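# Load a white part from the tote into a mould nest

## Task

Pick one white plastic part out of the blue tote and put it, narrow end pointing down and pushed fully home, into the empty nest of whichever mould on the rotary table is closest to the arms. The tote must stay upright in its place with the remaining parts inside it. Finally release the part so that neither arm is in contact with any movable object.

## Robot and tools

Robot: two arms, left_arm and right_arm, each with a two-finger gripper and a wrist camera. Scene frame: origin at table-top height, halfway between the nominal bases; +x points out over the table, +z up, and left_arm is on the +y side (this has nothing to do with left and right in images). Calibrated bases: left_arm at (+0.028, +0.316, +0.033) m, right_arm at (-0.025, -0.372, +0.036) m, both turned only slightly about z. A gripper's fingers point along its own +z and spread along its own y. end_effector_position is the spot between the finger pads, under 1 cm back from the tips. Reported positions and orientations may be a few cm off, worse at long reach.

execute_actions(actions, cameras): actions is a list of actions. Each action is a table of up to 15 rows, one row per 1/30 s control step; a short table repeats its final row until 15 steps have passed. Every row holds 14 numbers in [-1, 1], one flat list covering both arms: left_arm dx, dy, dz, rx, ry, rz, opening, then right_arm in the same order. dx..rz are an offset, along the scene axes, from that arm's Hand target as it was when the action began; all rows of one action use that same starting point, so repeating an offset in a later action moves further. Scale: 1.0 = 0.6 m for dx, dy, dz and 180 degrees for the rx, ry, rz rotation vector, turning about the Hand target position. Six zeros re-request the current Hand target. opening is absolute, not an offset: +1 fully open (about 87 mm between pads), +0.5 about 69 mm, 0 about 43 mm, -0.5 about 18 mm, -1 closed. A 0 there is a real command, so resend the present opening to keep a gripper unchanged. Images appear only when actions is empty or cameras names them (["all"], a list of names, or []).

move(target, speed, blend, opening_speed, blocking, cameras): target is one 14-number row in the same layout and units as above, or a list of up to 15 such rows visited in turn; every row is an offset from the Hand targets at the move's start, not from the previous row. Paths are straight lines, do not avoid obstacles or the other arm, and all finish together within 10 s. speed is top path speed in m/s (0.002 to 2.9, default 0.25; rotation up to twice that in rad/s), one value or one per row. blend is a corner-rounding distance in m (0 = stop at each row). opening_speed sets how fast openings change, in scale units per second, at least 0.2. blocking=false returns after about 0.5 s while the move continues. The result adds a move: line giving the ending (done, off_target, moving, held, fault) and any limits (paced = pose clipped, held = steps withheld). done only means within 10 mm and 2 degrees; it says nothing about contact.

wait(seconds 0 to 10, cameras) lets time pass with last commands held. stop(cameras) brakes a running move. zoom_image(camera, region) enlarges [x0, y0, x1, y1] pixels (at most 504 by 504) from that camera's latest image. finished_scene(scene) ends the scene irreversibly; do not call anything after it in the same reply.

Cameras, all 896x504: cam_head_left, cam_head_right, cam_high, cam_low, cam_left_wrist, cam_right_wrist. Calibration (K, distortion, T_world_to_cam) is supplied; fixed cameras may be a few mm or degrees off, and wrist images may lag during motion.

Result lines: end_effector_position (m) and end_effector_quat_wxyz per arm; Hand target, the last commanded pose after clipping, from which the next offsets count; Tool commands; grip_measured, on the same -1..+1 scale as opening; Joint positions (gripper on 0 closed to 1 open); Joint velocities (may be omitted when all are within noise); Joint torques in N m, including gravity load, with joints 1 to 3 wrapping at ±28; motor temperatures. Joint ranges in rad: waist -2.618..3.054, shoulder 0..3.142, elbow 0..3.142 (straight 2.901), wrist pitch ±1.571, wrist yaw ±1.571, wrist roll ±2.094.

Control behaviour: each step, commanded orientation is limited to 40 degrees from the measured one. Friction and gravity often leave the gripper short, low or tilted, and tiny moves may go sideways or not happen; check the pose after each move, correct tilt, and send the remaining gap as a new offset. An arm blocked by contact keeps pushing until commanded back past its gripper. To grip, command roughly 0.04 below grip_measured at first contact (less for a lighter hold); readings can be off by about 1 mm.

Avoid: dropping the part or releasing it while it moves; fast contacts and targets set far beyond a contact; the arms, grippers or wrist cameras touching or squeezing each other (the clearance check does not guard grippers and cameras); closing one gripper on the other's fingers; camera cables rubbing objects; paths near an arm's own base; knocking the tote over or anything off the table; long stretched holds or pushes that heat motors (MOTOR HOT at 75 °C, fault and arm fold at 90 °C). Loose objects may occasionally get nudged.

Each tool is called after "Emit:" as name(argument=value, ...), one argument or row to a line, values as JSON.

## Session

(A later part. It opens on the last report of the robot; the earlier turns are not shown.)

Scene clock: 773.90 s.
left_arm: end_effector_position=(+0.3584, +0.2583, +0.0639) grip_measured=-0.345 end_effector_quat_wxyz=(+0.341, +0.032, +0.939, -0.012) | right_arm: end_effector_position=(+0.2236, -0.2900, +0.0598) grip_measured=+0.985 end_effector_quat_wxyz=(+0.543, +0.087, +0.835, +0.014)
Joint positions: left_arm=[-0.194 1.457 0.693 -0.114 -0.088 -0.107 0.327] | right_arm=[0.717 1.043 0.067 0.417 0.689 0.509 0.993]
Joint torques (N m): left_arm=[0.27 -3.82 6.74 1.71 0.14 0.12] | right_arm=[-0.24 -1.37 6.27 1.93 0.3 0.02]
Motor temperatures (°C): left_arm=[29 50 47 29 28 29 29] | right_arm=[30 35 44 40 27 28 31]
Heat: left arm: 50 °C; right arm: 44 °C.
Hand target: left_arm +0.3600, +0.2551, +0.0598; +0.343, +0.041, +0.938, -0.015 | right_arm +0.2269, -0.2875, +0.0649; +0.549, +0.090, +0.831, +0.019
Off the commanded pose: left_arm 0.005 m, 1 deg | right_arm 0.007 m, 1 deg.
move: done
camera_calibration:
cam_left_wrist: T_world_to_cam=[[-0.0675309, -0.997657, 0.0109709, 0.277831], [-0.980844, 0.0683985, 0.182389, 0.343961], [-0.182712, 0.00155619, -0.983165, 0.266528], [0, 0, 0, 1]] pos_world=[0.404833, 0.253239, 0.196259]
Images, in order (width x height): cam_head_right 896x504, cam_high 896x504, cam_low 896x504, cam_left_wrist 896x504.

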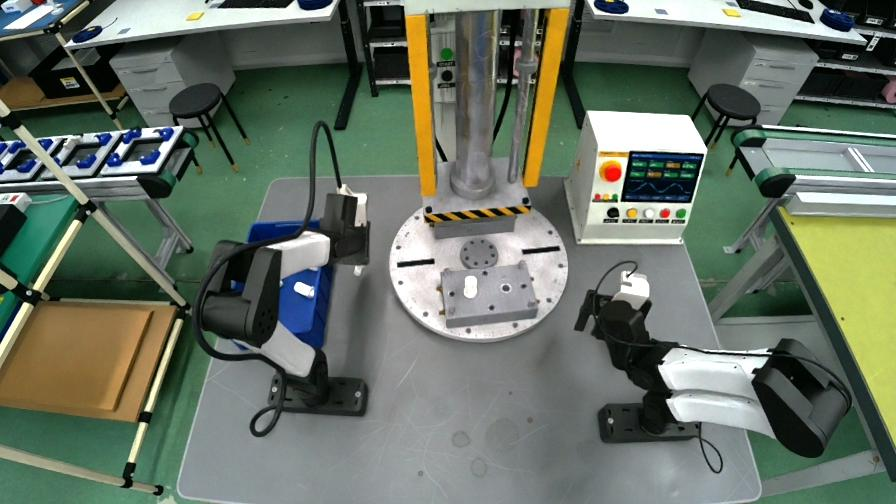

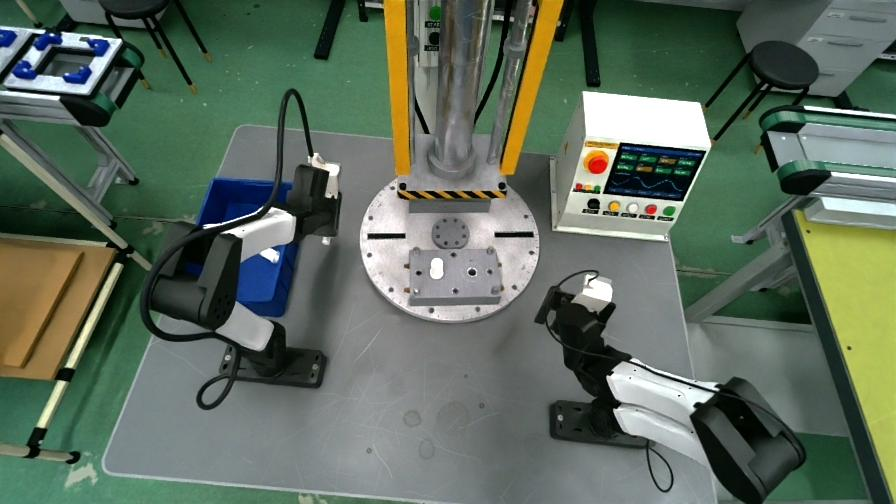

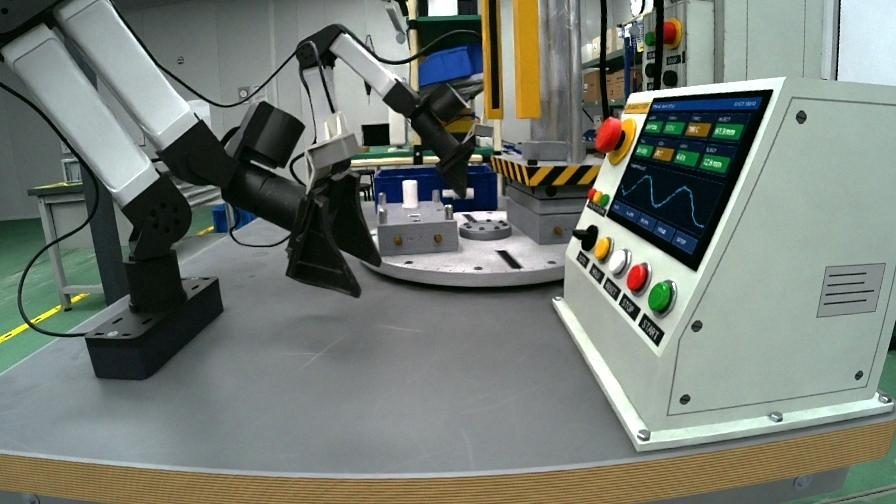

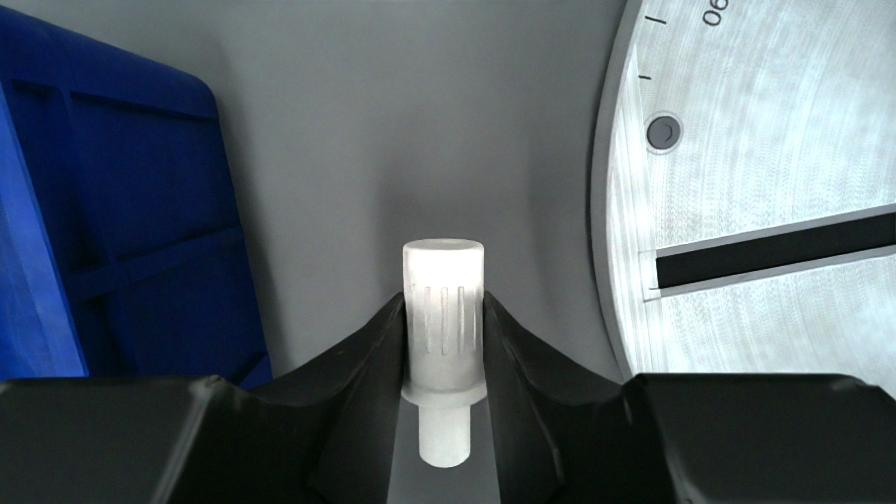

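Emit:
move(
  target=[0, 0, -0.07, 0, 0, 0, -0.45, 0, 0, 0, 0, 0, 0, 1],
  speed=0.08,
  cameras=["cam_low"],
)

Emit:
zoom_image(
  camera="cam_low",
  region=[410, 130, 540, 240],
)

Scene clock: 804.90 s.
left_arm: end_effector_position=(+0.3592, +0.2581, +0.0217) grip_measured=-0.345 end_effector_quat_wxyz=(+0.341, +0.032, +0.940, -0.012) | right_arm: end_effector_position=(+0.2236, -0.2900, +0.0598) grip_measured=+0.985 end_effector_quat_wxyz=(+0.543, +0.087, +0.835, +0.014)
Joint positions: left_arm=[-0.194 1.583 0.604 0.099 -0.088 -0.107 0.327] | right_arm=[0.717 1.043 0.067 0.417 0.689 0.509 0.993]
Joint torques (N m): left_arm=[0.27 -4.23 5.83 1.73 0.14 0.11] | right_arm=[-0.35 -1.52 6.3 1.91 0.28 -0.01]
Motor temperatures (°C): left_arm=[29 43 46 31 28 29 29] | right_arm=[30 35 44 40 27 28 31]
Heat: left arm: 46 °C; right arm: 44 °C.
Hand target: left_arm +0.3601, +0.2550, +0.0179; +0.343, +0.041, +0.938, -0.015 | right_arm +0.2269, -0.2875, +0.0649; +0.549, +0.090, +0.831, +0.019
Off the commanded pose: left_arm 0.005 m, 1 deg | right_arm 0.007 m, 1 deg.
move: done
Images, in order (width x height): cam_low 896x504.

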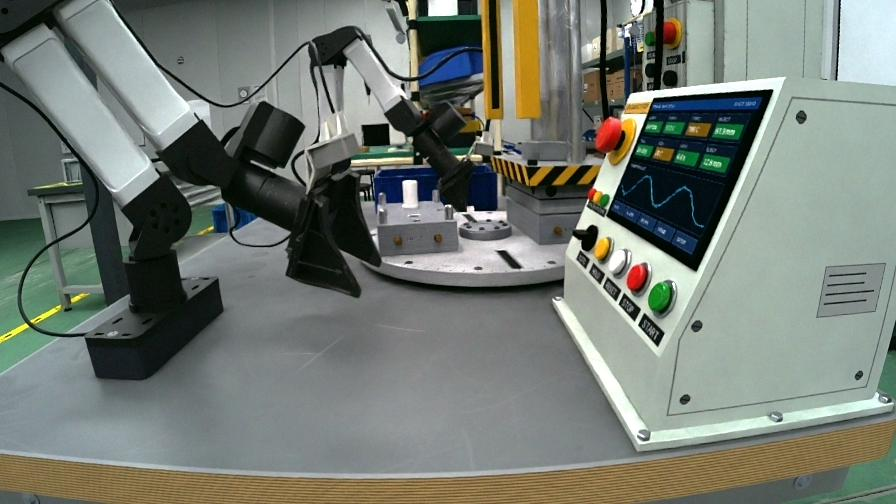

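Scaled by 3.877 from the camera's 896x504 image, which has a finer 1280x720 frame.

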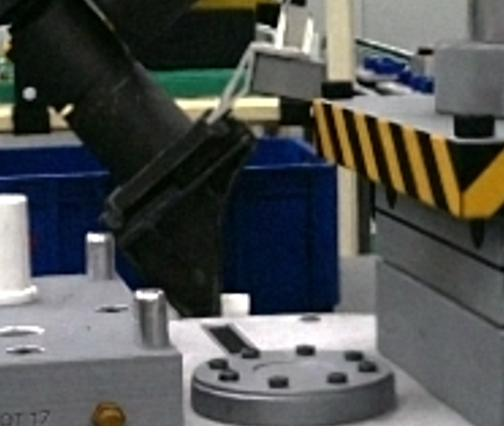

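Emit:
move(
  target=[0, 0, -0.01, 0, 0, 0, -0.45, 0, 0, 0, 0, 0, 0, 1],
  speed=0.03,
  cameras=["cam_left_wrist", "cam_head_right"],
)

Emit:
zoom_image(
  camera="cam_head_right",
  region=[310, 190, 400, 290],
)

Scene clock: 811.67 s.
left_arm: end_effector_position=(+0.3598, +0.2579, +0.0161) grip_measured=-0.345 end_effector_quat_wxyz=(+0.341, +0.032, +0.939, -0.012) | right_arm: end_effector_position=(+0.2236, -0.2900, +0.0598) grip_measured=+0.985 end_effector_quat_wxyz=(+0.543, +0.087, +0.835, +0.014)
Joint positions: left_arm=[-0.194 1.605 0.595 0.131 -0.088 -0.107 0.327] | right_arm=[0.717 1.043 0.067 0.417 0.689 0.509 0.993]
Joint torques (N m): left_arm=[0.27 -4.31 5.57 1.72 0.14 0.11] | right_arm=[-0.39 -1.46 6.3 1.94 0.28 -0.01]
Heat: left arm: 46 °C; right arm: 44 °C.
Hand target: left_arm +0.3602, +0.2550, +0.0120; +0.343, +0.041, +0.938, -0.015 | right_arm +0.2269, -0.2875, +0.0649; +0.549, +0.090, +0.831, +0.019
Off the commanded pose: left_arm 0.005 m, 1 deg | right_arm 0.007 m, 1 deg.
move: done
camera_calibration:
cam_left_wrist: T_world_to_cam=[[-0.0676858, -0.997643, 0.0112323, 0.278178], [-0.980758, 0.0685981, 0.18278, 0.354043], [-0.18312, 0.00135548, -0.98309, 0.219914], [0, 0, 0, 1]] pos_world=[0.40633, 0.252938, 0.148359]
Images, in order (width x height): cam_head_right 896x504, cam_left_wrist 896x504.

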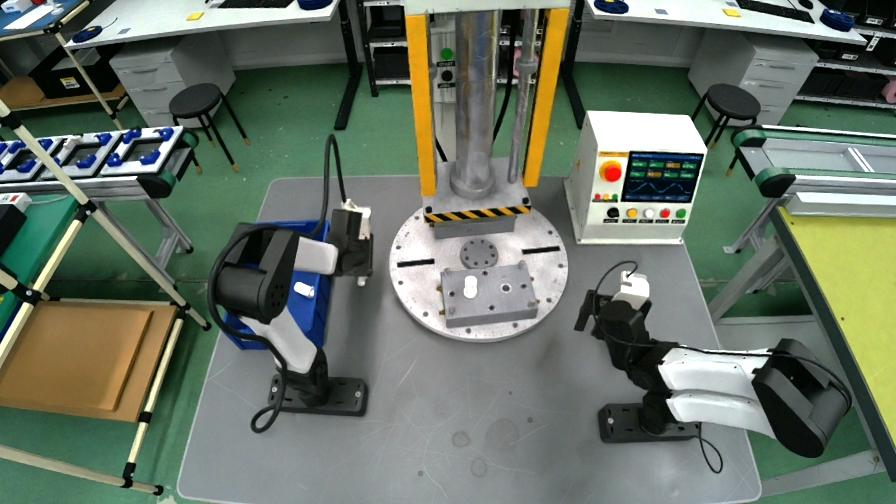

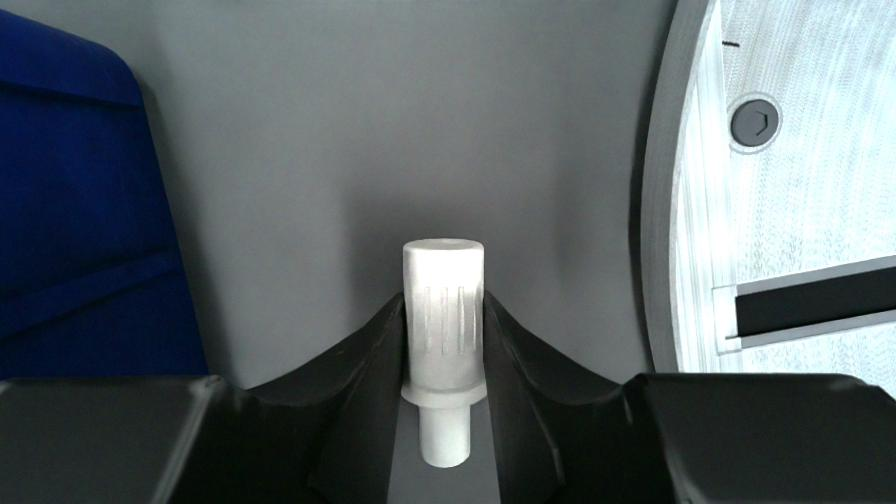

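Scaled by 5.040 from the camera's 896x504 image, which has a finer 1280x720 frame.

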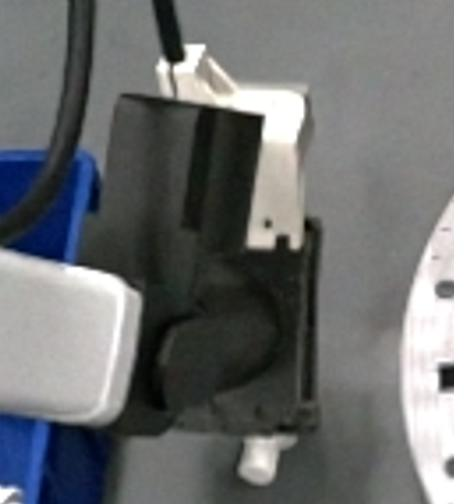

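Emit:
move(
  target=[0, 0, -0.0065, 0, 0, 0, -0.45, 0, 0, 0, 0, 0, 0, 1],
  speed=0.03,
)

Scene clock: 816.70 s.
left_arm: end_effector_position=(+0.3618, +0.2575, +0.0149) grip_measured=-0.345 end_effector_quat_wxyz=(+0.346, +0.031, +0.938, -0.013) | right_arm: end_effector_position=(+0.2236, -0.2900, +0.0598) grip_measured=+0.985 end_effector_quat_wxyz=(+0.543, +0.087, +0.835, +0.014)
Joint positions: left_arm=[-0.194 1.613 0.589 0.155 -0.088 -0.107 0.327] | right_arm=[0.717 1.043 0.067 0.417 0.689 0.509 0.993]
Joint torques (N m): left_arm=[0.27 -3.9 5.39 1.7 0.14 0.11] | right_arm=[-0.31 -1.42 6.35 1.91 0.24 -0.01]
Heat: left arm: 46 °C; right arm: 44 °C.
Hand target: left_arm +0.3600, +0.2551, +0.0080; +0.343, +0.041, +0.938, -0.015 | right_arm +0.2269, -0.2875, +0.0649; +0.549, +0.090, +0.831, +0.019
Off the commanded pose: left_arm 0.007 m, 1 deg | right_arm 0.007 m, 1 deg.
move: done

Emit:
move(
  target=[
    [0, 0, 0.006, 0, 0, 0, -0.24, 0, 0, 0, 0, 0, 0, 1],
    [0, 0, 0.012, 0.0194, 0.2214, 0, -0.24, 0, 0, 0, 0, 0, 0, 1],
  ],
  speed=[0.03, 0.15],
  opening_speed=0.5,
  cameras=["cam_left_wrist", "cam_head_right", "cam_low"],
)

Scene clock: 835.13 s.
left_arm: end_effector_position=(+0.3562, +0.2546, +0.0178) grip_measured=-0.240 end_effector_quat_wxyz=(+0.006, +0.042, +0.999, +0.004) | right_arm: end_effector_position=(+0.2236, -0.2900, +0.0598) grip_measured=+0.985 end_effector_quat_wxyz=(+0.543, +0.087, +0.835, +0.014)
Joint positions: left_arm=[-0.167 2.069 1.377 -0.867 -0.011 -0.095 0.38] | right_arm=[0.717 1.043 0.067 0.417 0.689 0.509 0.993]
Joint torques (N m): left_arm=[1.33 -7.21 8.83 0.25 0.2 0.11] | right_arm=[-0.25 -1.48 6.27 1.93 0.27 0.03]
Heat: left arm: 46 °C; right arm: 44 °C.
Hand target: left_arm +0.3601, +0.2551, +0.0152; +0.001, +0.043, +0.999, +0.000 | right_arm +0.2269, -0.2875, +0.0649; +0.549, +0.090, +0.831, +0.019
Off the commanded pose: left_arm 0.005 m, 1 deg | right_arm 0.007 m, 1 deg.
move: done
camera_calibration:
cam_left_wrist: T_world_to_cam=[[-0.0771669, -0.997017, -0.00168913, 0.278009], [-0.64423, 0.0485688, 0.763288, 0.225292], [-0.760929, 0.0599888, -0.646056, 0.405747], [0, 0, 0, 1]] pos_world=[0.475338, 0.241897, 0.0906422]
Images, in order (width x height): cam_head_right 896x504, cam_low 896x504, cam_left_wrist 896x504.

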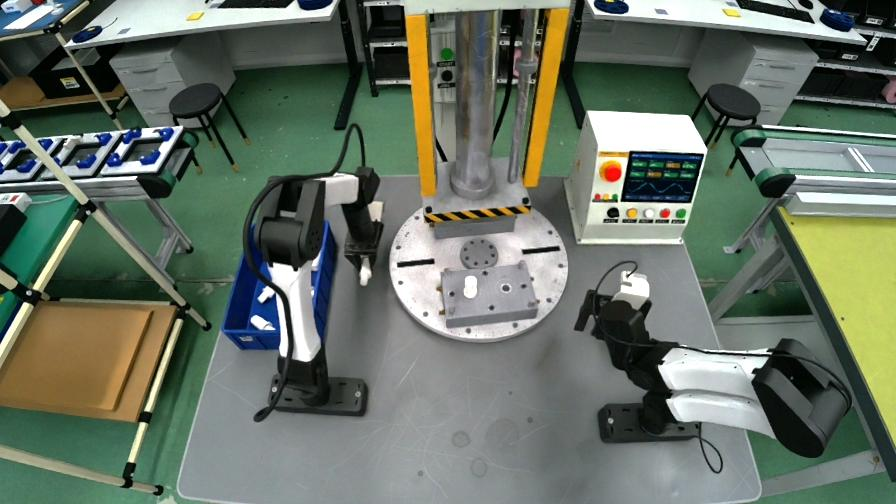

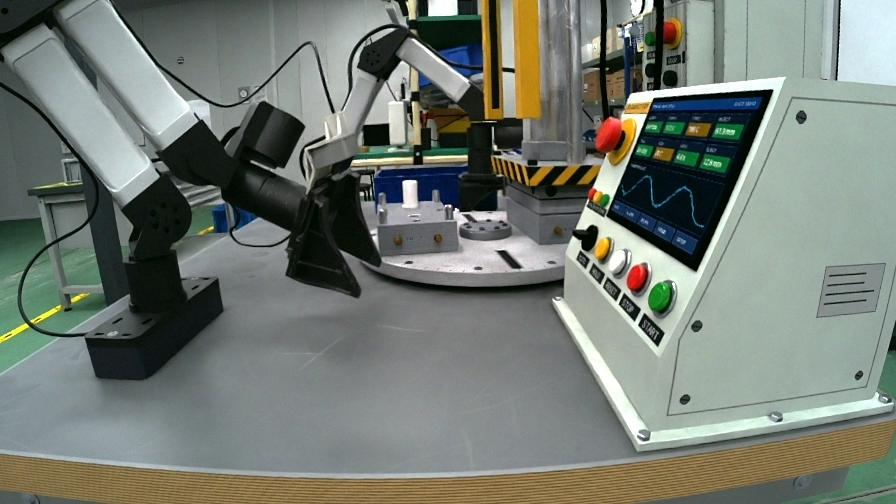

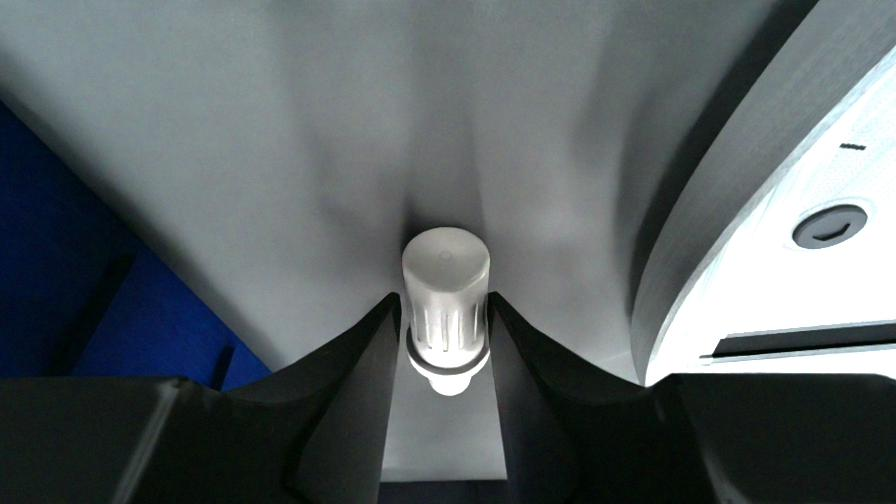

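Emit:
move(
  target=[
    [0, 0, -0.004, 0, 0, 0, -0.24, 0, 0, 0, 0, 0, 0, 1],
    [0, 0, -0.004, 0, 0, 0, -0.45, 0, 0, 0, 0, 0, 0, 1],
  ],
  speed=0.03,
  opening_speed=0.5,
  cameras=["cam_left_wrist"],
)

Scene clock: 842.43 s.
left_arm: end_effector_position=(+0.3561, +0.2546, +0.0178) grip_measured=-0.345 end_effector_quat_wxyz=(+0.006, +0.042, +0.999, +0.004) | right_arm: end_effector_position=(+0.2236, -0.2900, +0.0598) grip_measured=+0.985 end_effector_quat_wxyz=(+0.543, +0.087, +0.835, +0.014)
Joint positions: left_arm=[-0.167 2.069 1.377 -0.868 -0.01 -0.095 0.327] | right_arm=[0.717 1.043 0.067 0.417 0.689 0.509 0.993]
Joint torques (N m): left_arm=[1.33 -6.93 8.43 0.34 0.2 0.11] | right_arm=[-0.29 -1.5 6.34 1.92 0.27 -0.01]
Heat: left arm: 47 °C; right arm: 44 °C.
Hand target: left_arm +0.3601, +0.2551, +0.0128; +0.001, +0.043, +0.999, +0.000 | right_arm +0.2269, -0.2875, +0.0649; +0.549, +0.090, +0.831, +0.019
Off the commanded pose: left_arm 0.006 m, 1 deg | right_arm 0.007 m, 1 deg.
move: done
camera_calibration:
cam_left_wrist: T_world_to_cam=[[-0.077566, -0.996986, -0.00134428, 0.278159], [-0.64385, 0.0490623, 0.763577, 0.224963], [-0.76121, 0.0600932, -0.645715, 0.405824], [0, 0, 0, 1]] pos_world=[0.475336, 0.241897, 0.0906439]
Images, in order (width x height): cam_left_wrist 896x504.

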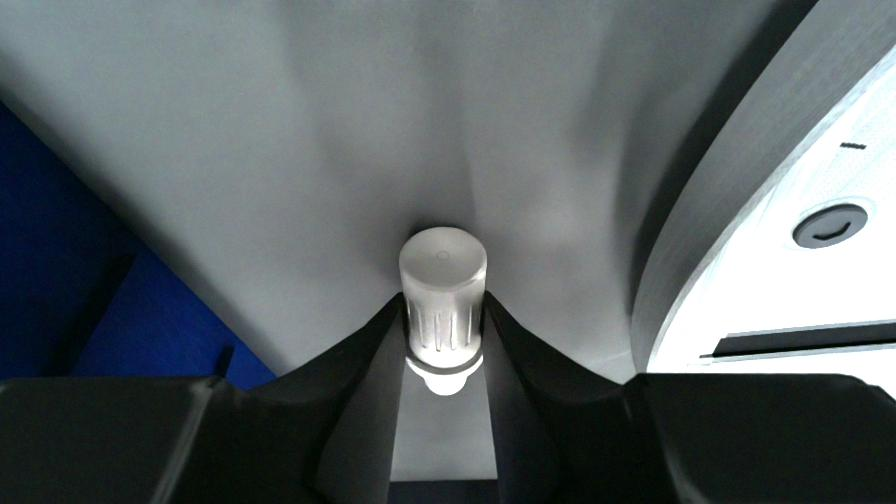

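Emit:
move(
  target=[
    [0, 0, 0.12, 0, 0, 0, -0.45, 0, 0, 0, 0, 0, 0, 1],
    [0.03, -0.158, 0.36, -0.1081, -0.4888, -0.0658, -0.45, 0, 0, 0, 0, 0, 0, 1],
    [-0.16, -0.542, 0.36, -0.1081, -0.4888, -0.0658, -0.45, 0, 0, 0, 0, 0, 0, 1],
  ],
  speed=[0.12, 0.25, 0.2],
  blend=[0.02, 0.04, 0],
  cameras=["cam_left_wrist", "cam_head_right", "cam_low", "cam_head_left", "cam_high"],
)

Scene clock: 877.50 s.
left_arm: end_effector_position=(+0.2624, -0.0641, +0.2218) grip_measured=-0.345 end_effector_quat_wxyz=(+0.691, +0.135, +0.700, -0.117) | right_arm: end_effector_position=(+0.2236, -0.2900, +0.0598) grip_measured=+0.985 end_effector_quat_wxyz=(+0.543, +0.087, +0.835, +0.014)
Joint positions: left_arm=[-1.34 1.662 0.832 0.798 -0.994 -0.005 0.327] | right_arm=[0.717 1.043 0.067 0.417 0.689 0.509 0.993]
Joint torques (N m): left_arm=[0.54 -5.23 10 1.77 -0.04 0.05] | right_arm=[-0.28 -1.43 6.39 1.89 0.27 0]
Heat: left arm: 48 °C; right arm: 45 °C.
Hand target: left_arm +0.2641, -0.0702, +0.2289; +0.697, +0.123, +0.696, -0.123 | right_arm +0.2269, -0.2875, +0.0649; +0.549, +0.090, +0.831, +0.019
Off the commanded pose: left_arm 0.009 m, 2 deg | right_arm 0.007 m, 1 deg.
move: done
camera_calibration:
cam_left_wrist: T_world_to_cam=[[-0.357923, -0.933629, -0.0150893, 0.0340761], [-0.726745, 0.288684, -0.623301, 0.369207], [0.586288, -0.212128, -0.781837, 0.144488], [0, 0, 0, 1]] pos_world=[0.195804, -0.0441199, 0.343607]
Images, in order (width x height): cam_head_left 896x504, cam_head_right 896x504, cam_high 896x504, cam_low 896x504, cam_left_wrist 896x504.

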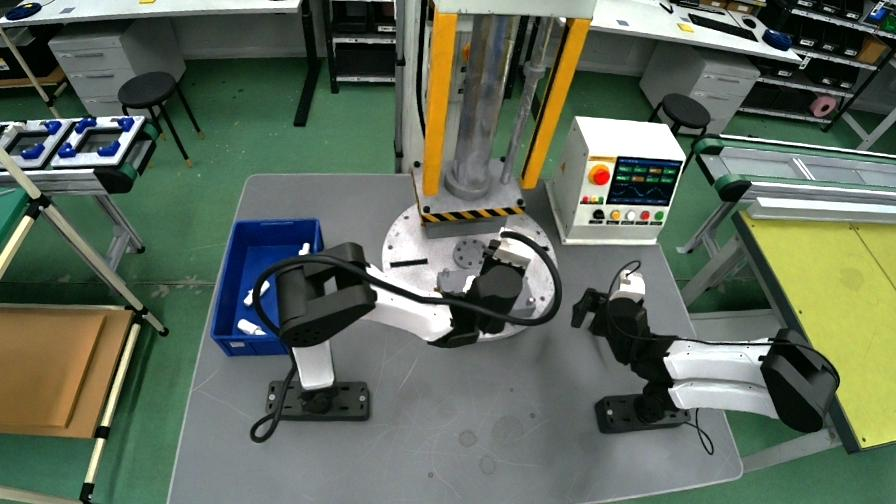

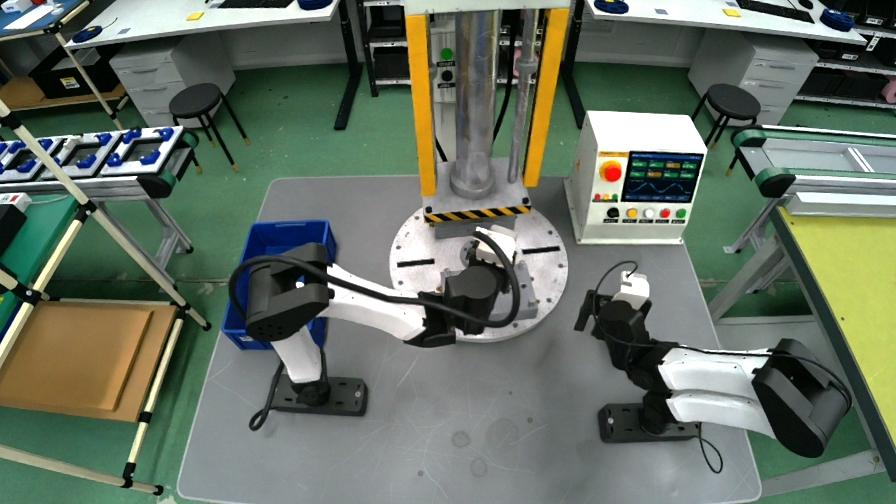

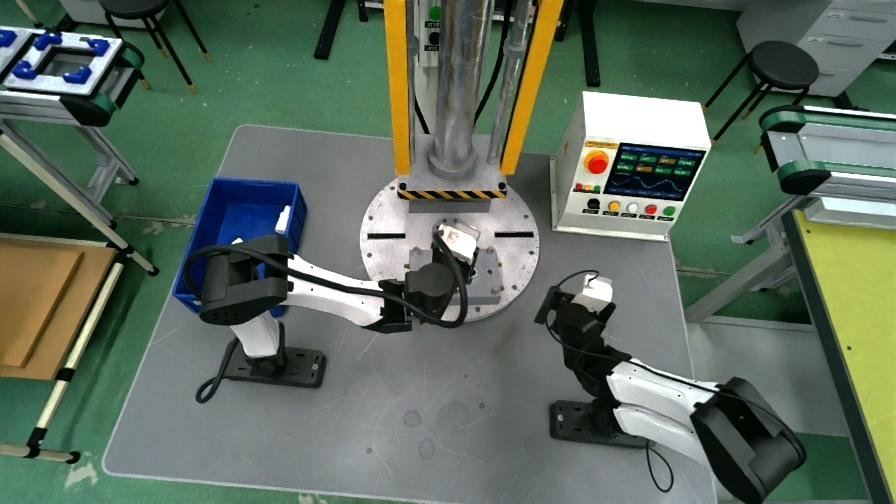

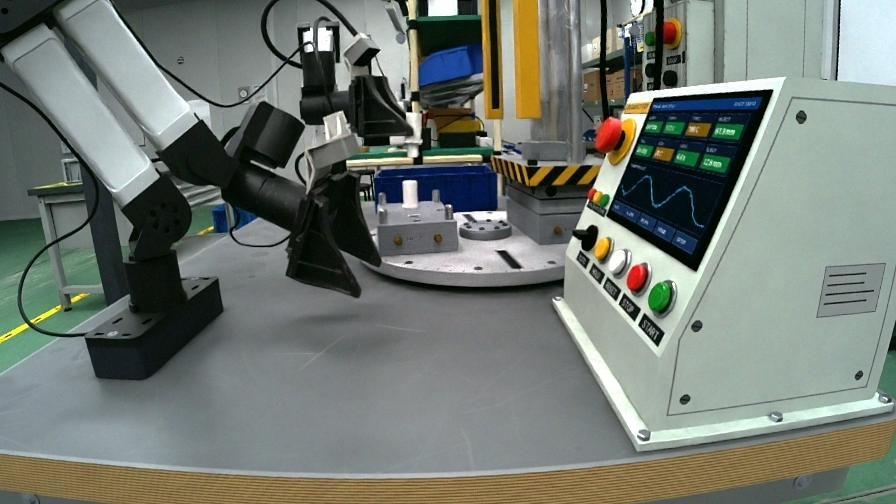

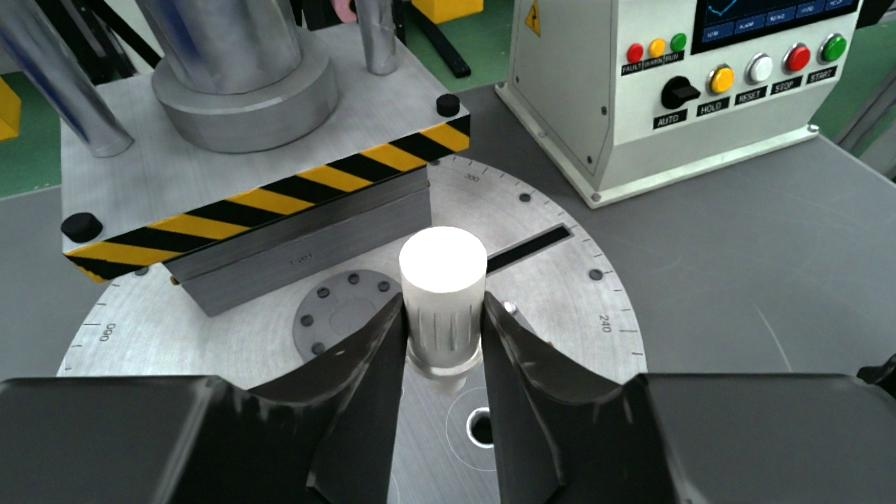

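Emit:
move(
  target=[0.0043, -0.0297, -0.0948, -0.0086, -0.0022, 0, -0.45, 0, 0, 0, 0, 0, 0, 1],
  speed=0.1,
  cameras=["cam_left_wrist", "cam_head_right", "cam_low", "cam_head_left", "cam_high"],
)

Emit:
zoom_image(
  camera="cam_low",
  region=[360, 60, 500, 270],
)

Emit:
zoom_image(
  camera="cam_left_wrist",
  region=[340, 200, 580, 504],
)

Scene clock: 914.27 s.
left_arm: end_effector_position=(+0.2678, -0.0860, +0.1741) grip_measured=-0.345 end_effector_quat_wxyz=(+0.698, +0.119, +0.694, -0.130) | right_arm: end_effector_position=(+0.2236, -0.2900, +0.0598) grip_measured=+0.985 end_effector_quat_wxyz=(+0.543, +0.087, +0.835, +0.014)
Joint positions: left_arm=[-1.34 1.887 0.832 1.069 -1 -0.002 0.327] | right_arm=[0.717 1.043 0.067 0.417 0.689 0.509 0.993]
Joint torques (N m): left_arm=[0.25 -6.12 6.58 1.87 0 0.04] | right_arm=[-0.35 -1.4 6.49 1.91 0.29 0.02]
Motor temperatures (°C): left_arm=[29 39 51 35 28 29 30] | right_arm=[30 35 45 40 27 28 31]
Heat: left arm: 51 °C; right arm: 45 °C.
Hand target: left_arm +0.2667, -0.0879, +0.1720; +0.701, +0.114, +0.692, -0.132 | right_arm +0.2269, -0.2875, +0.0649; +0.549, +0.090, +0.831, +0.019
Off the commanded pose: left_arm 0.003 m, 1 deg | right_arm 0.007 m, 1 deg.
move: done
camera_calibration:
cam_left_wrist: T_world_to_cam=[[-0.352975, -0.935406, 0.0206024, 0.00718073], [-0.721475, 0.258097, -0.642541, 0.349116], [0.595719, -0.241665, -0.765974, 0.0915862], [0, 0, 0, 1]] pos_world=[0.199854, -0.0612556, 0.294326]
Images, in order (width x height): cam_head_left 896x504, cam_head_right 896x504, cam_high 896x504, cam_low 896x504, cam_left_wrist 896x504.

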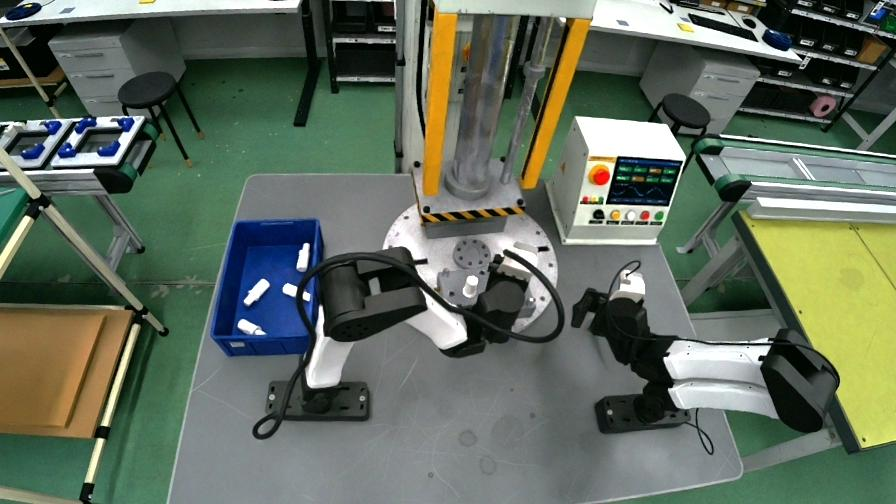

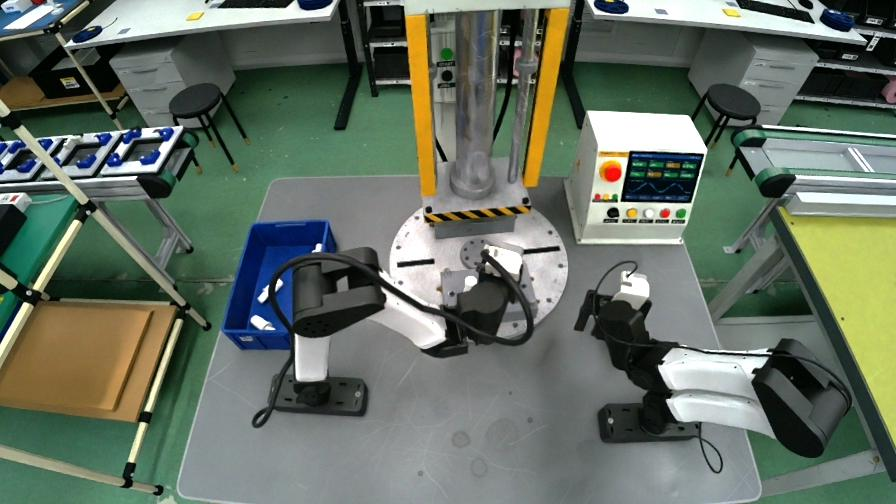

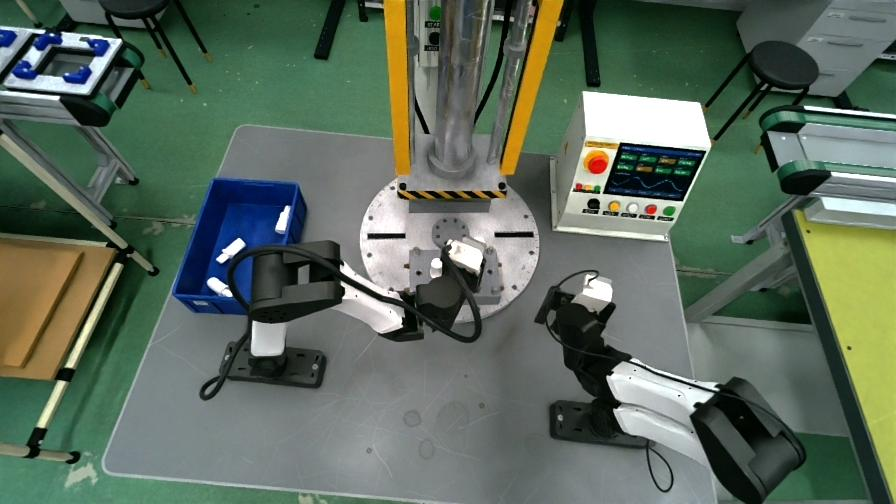

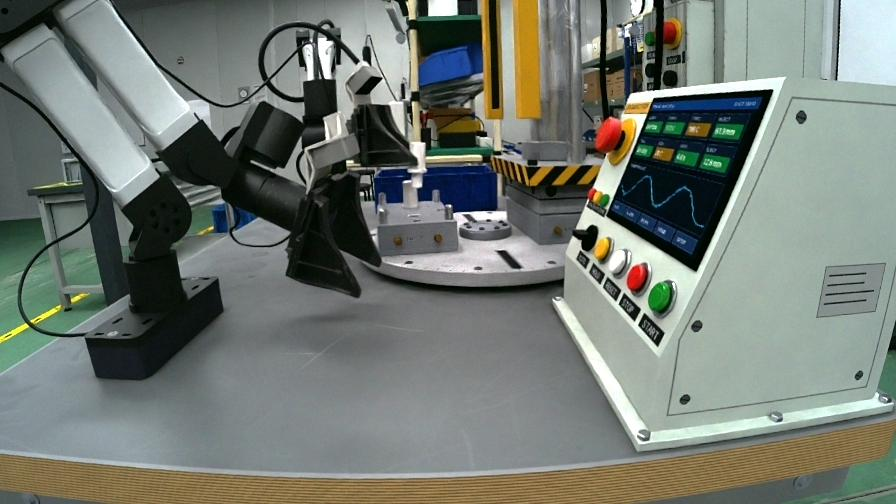

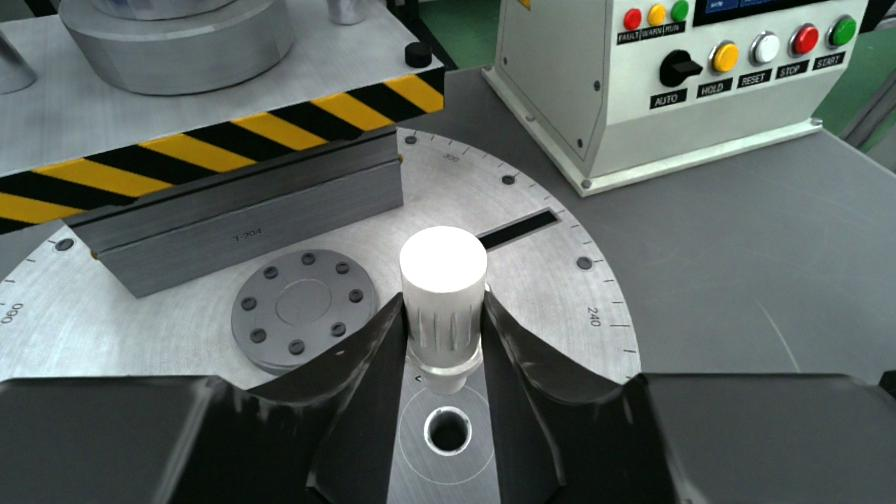

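Scaled by 2.400 from the camera's 896x504 image, which has a finer 1280x720 frame.

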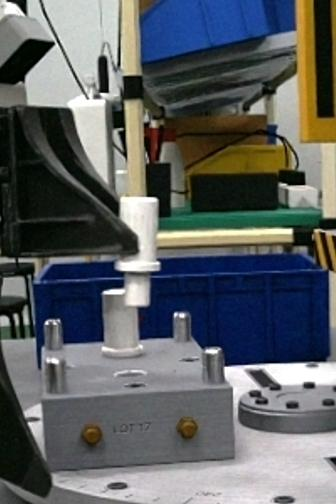

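Scaled by 1.658 from the camera's 896x504 image, which has a finer 1280x720 frame.

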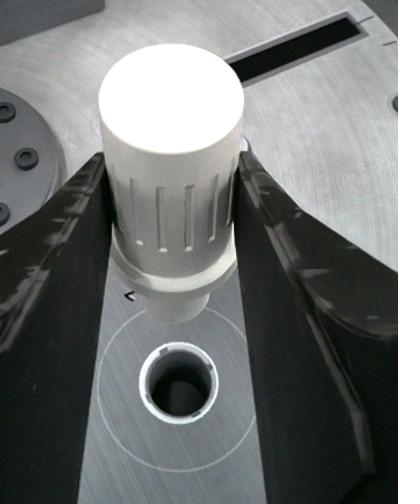

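Emit:
zoom_image(
  camera="cam_low",
  region=[370, 130, 470, 260],
)

Scaled by 3.877 from the camera's 896x504 image, which has a finer 1280x720 frame.

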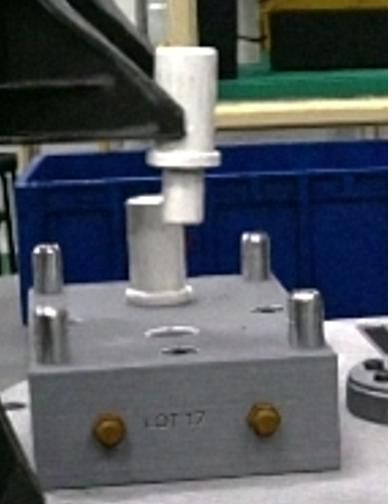

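Emit:
move(
  target=[-0.0087, -0.0033, -0.0633, 0.003, 0, 0, -0.45, 0, 0, 0, 0, 0, 0, 1],
  speed=0.06,
  cameras=["cam_left_wrist", "cam_low"],
)

Emit:
zoom_image(
  camera="cam_low",
  region=[370, 130, 470, 260],
)

Emit:
zoom_image(
  camera="cam_left_wrist",
  region=[340, 200, 580, 504],
)

Scene clock: 961.93 s.
left_arm: end_effector_position=(+0.2640, -0.0898, +0.1367) grip_measured=-0.345 end_effector_quat_wxyz=(+0.696, +0.124, +0.696, -0.123) | right_arm: end_effector_position=(+0.2236, -0.2900, +0.0598) grip_measured=+0.985 end_effector_quat_wxyz=(+0.543, +0.087, +0.835, +0.014)
Joint positions: left_arm=[-1.354 2.015 0.82 1.194 -1.015 0.001 0.327] | right_arm=[0.717 1.043 0.067 0.417 0.689 0.509 0.993]
Joint torques (N m): left_arm=[0.06 -6.52 4.93 2.06 -0.01 0.01] | right_arm=[-0.39 -1.51 6.34 1.94 0.26 0.01]
Heat: left arm: 48 °C; right arm: 45 °C.
Hand target: left_arm +0.2614, -0.0899, +0.1339; +0.700, +0.117, +0.692, -0.129 | right_arm +0.2269, -0.2875, +0.0649; +0.549, +0.090, +0.831, +0.019
Off the commanded pose: left_arm 0.004 m, 1 deg | right_arm 0.007 m, 1 deg.
move: done
camera_calibration:
cam_left_wrist: T_world_to_cam=[[-0.351138, -0.936312, 0.00464732, 0.00458916], [-0.723284, 0.268089, -0.636387, 0.323733], [0.594611, -0.226821, -0.771356, 0.0666195], [0, 0, 0, 1]] pos_world=[0.19615, -0.0673817, 0.257385]
Images, in order (width x height): cam_low 896x504, cam_left_wrist 896x504.

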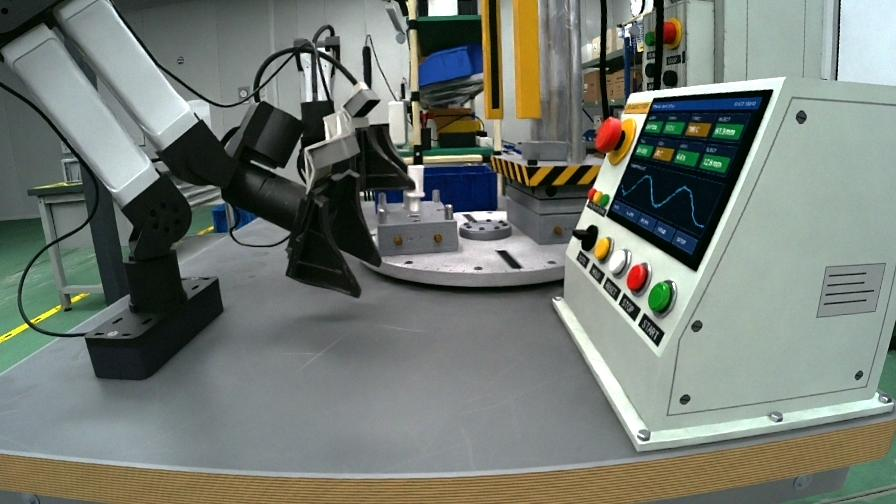

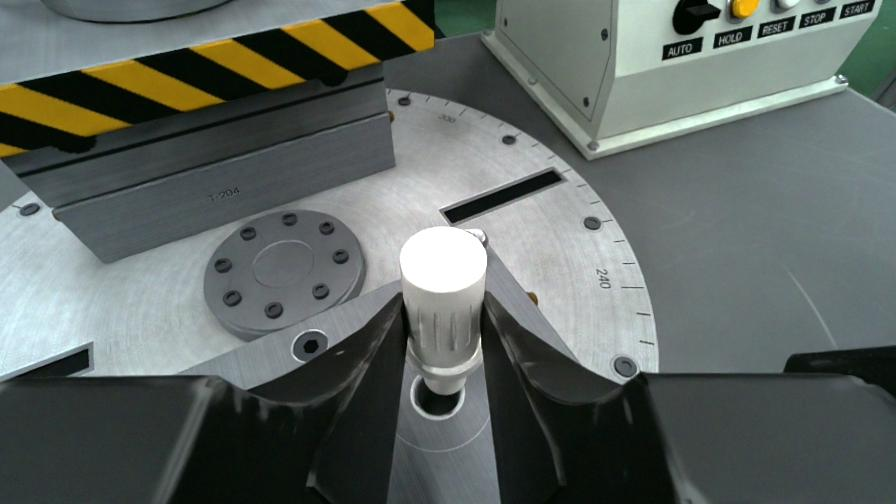

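Scaled by 3.877 from the camera's 896x504 image, which has a finer 1280x720 frame.

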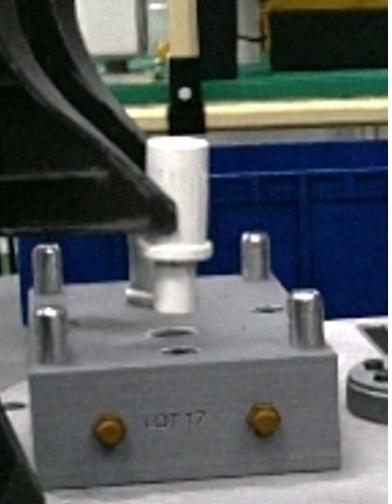

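Scaled by 1.658 from the camera's 896x504 image, which has a finer 1280x720 frame.

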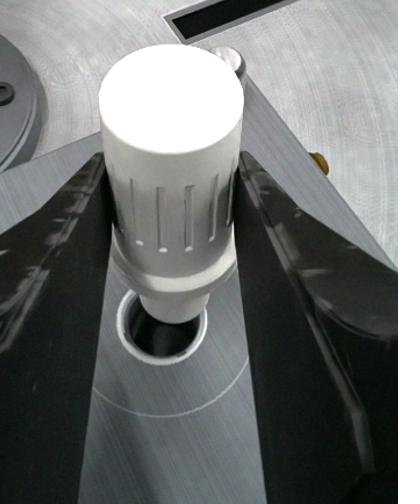

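Emit:
zoom_image(
  camera="cam_left_wrist",
  region=[390, 330, 500, 440],
)

Emit:
zoom_image(
  camera="cam_low",
  region=[390, 180, 440, 230],
)

Scaled by 4.582 from the camera's 896x504 image, which has a finer 1280x720 frame.

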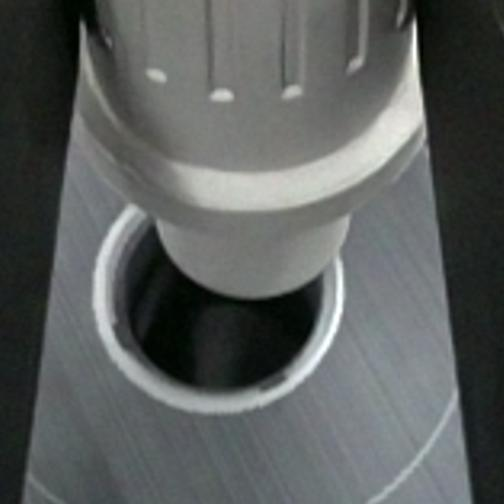

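Scaled by 10.080 from the camera's 896x504 image, which has a finer 1280x720 frame.

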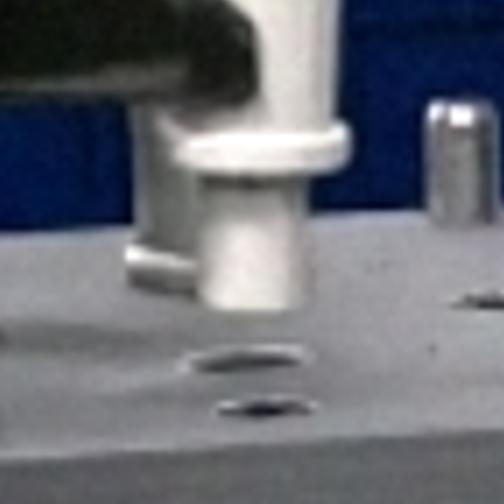

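Emit:
move(
  target=[-0.0072, 0.0079, 0.0, -0.0067, -0.0183, 0, -0.45, 0, 0, 0, 0, 0, 0, 1],
  speed=0.04,
  cameras=["cam_left_wrist", "cam_low"],
)

Emit:
zoom_image(
  camera="cam_low",
  region=[390, 150, 450, 230],
)

Emit:
zoom_image(
  camera="cam_left_wrist",
  region=[390, 330, 500, 440],
)

Scene clock: 1056.13 s.
left_arm: end_effector_position=(+0.2596, -0.0849, +0.1316) grip_measured=-0.345 end_effector_quat_wxyz=(+0.712, +0.132, +0.680, -0.116) | right_arm: end_effector_position=(+0.2236, -0.2900, +0.0598) grip_measured=+0.985 end_effector_quat_wxyz=(+0.543, +0.087, +0.835, +0.014)
Joint positions: left_arm=[-1.369 2.068 0.787 1.358 -1.026 0.097 0.327] | right_arm=[0.717 1.043 0.067 0.417 0.689 0.509 0.993]
Joint torques (N m): left_arm=[0.1 -6.43 4.37 2.36 0.04 0.03] | right_arm=[-0.38 -1.44 6.37 1.95 0.28 -0.04]
Motor temperatures (°C): left_arm=[29 40 44 39 27 29 30] | right_arm=[29 34 45 40 27 28 31]
Heat: left arm: 44 °C; right arm: 45 °C.
Hand target: left_arm +0.2570, -0.0852, +0.1339; +0.721, +0.114, +0.671, -0.133 | right_arm +0.2269, -0.2875, +0.0649; +0.549, +0.090, +0.831, +0.019
Off the commanded pose: left_arm 0.003 m, 3 deg | right_arm 0.007 m, 1 deg.
move: off_target (left_arm)
camera_calibration:
cam_left_wrist: T_world_to_cam=[[-0.352054, -0.93564, -0.0252237, 0.0119868], [-0.691453, 0.278148, -0.666729, 0.312604], [0.630834, -0.217284, -0.744874, 0.0542922], [0, 0, 0, 1]] pos_world=[0.186122, -0.0639381, 0.249165]
Images, in order (width x height): cam_low 896x504, cam_left_wrist 896x504.

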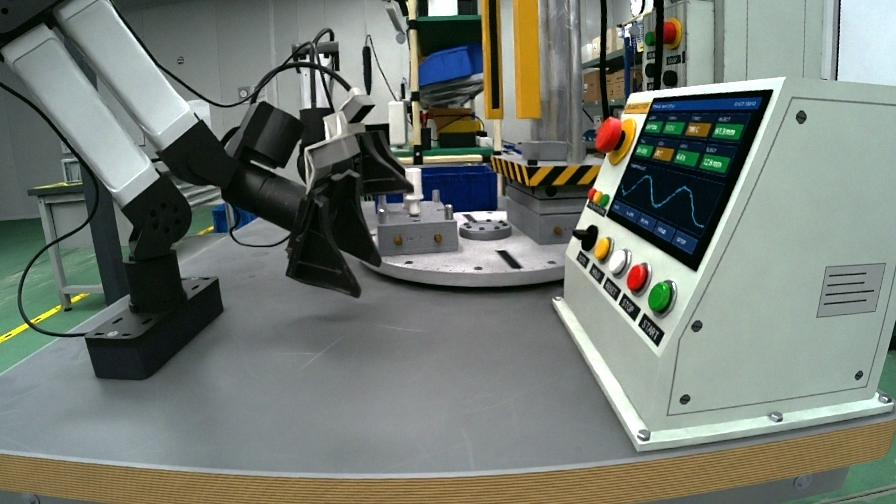

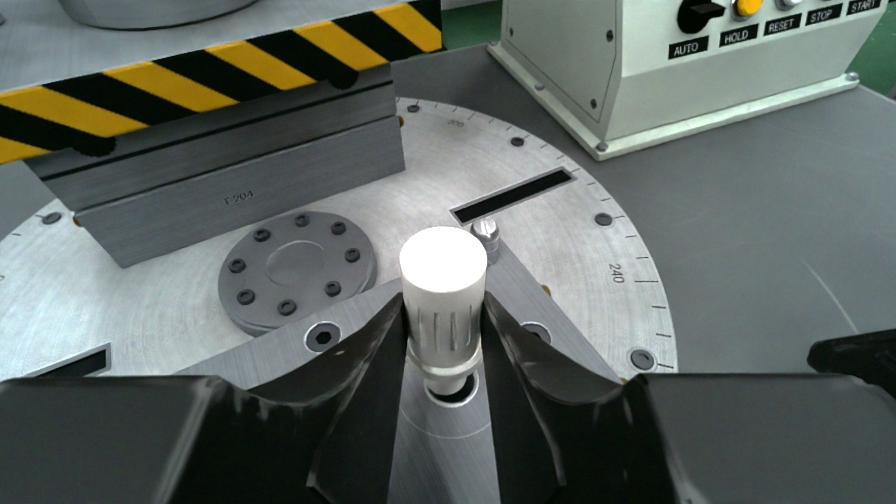

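Scaled by 6.300 from the camera's 896x504 image, which has a finer 1280x720 frame.

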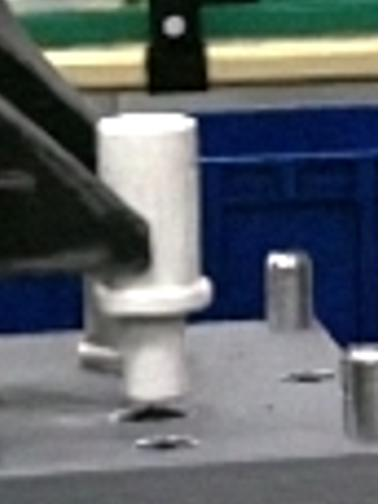

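Scaled by 4.582 from the camera's 896x504 image, which has a finer 1280x720 frame.

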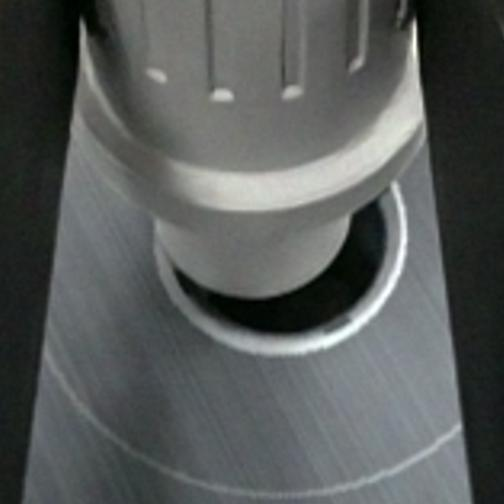

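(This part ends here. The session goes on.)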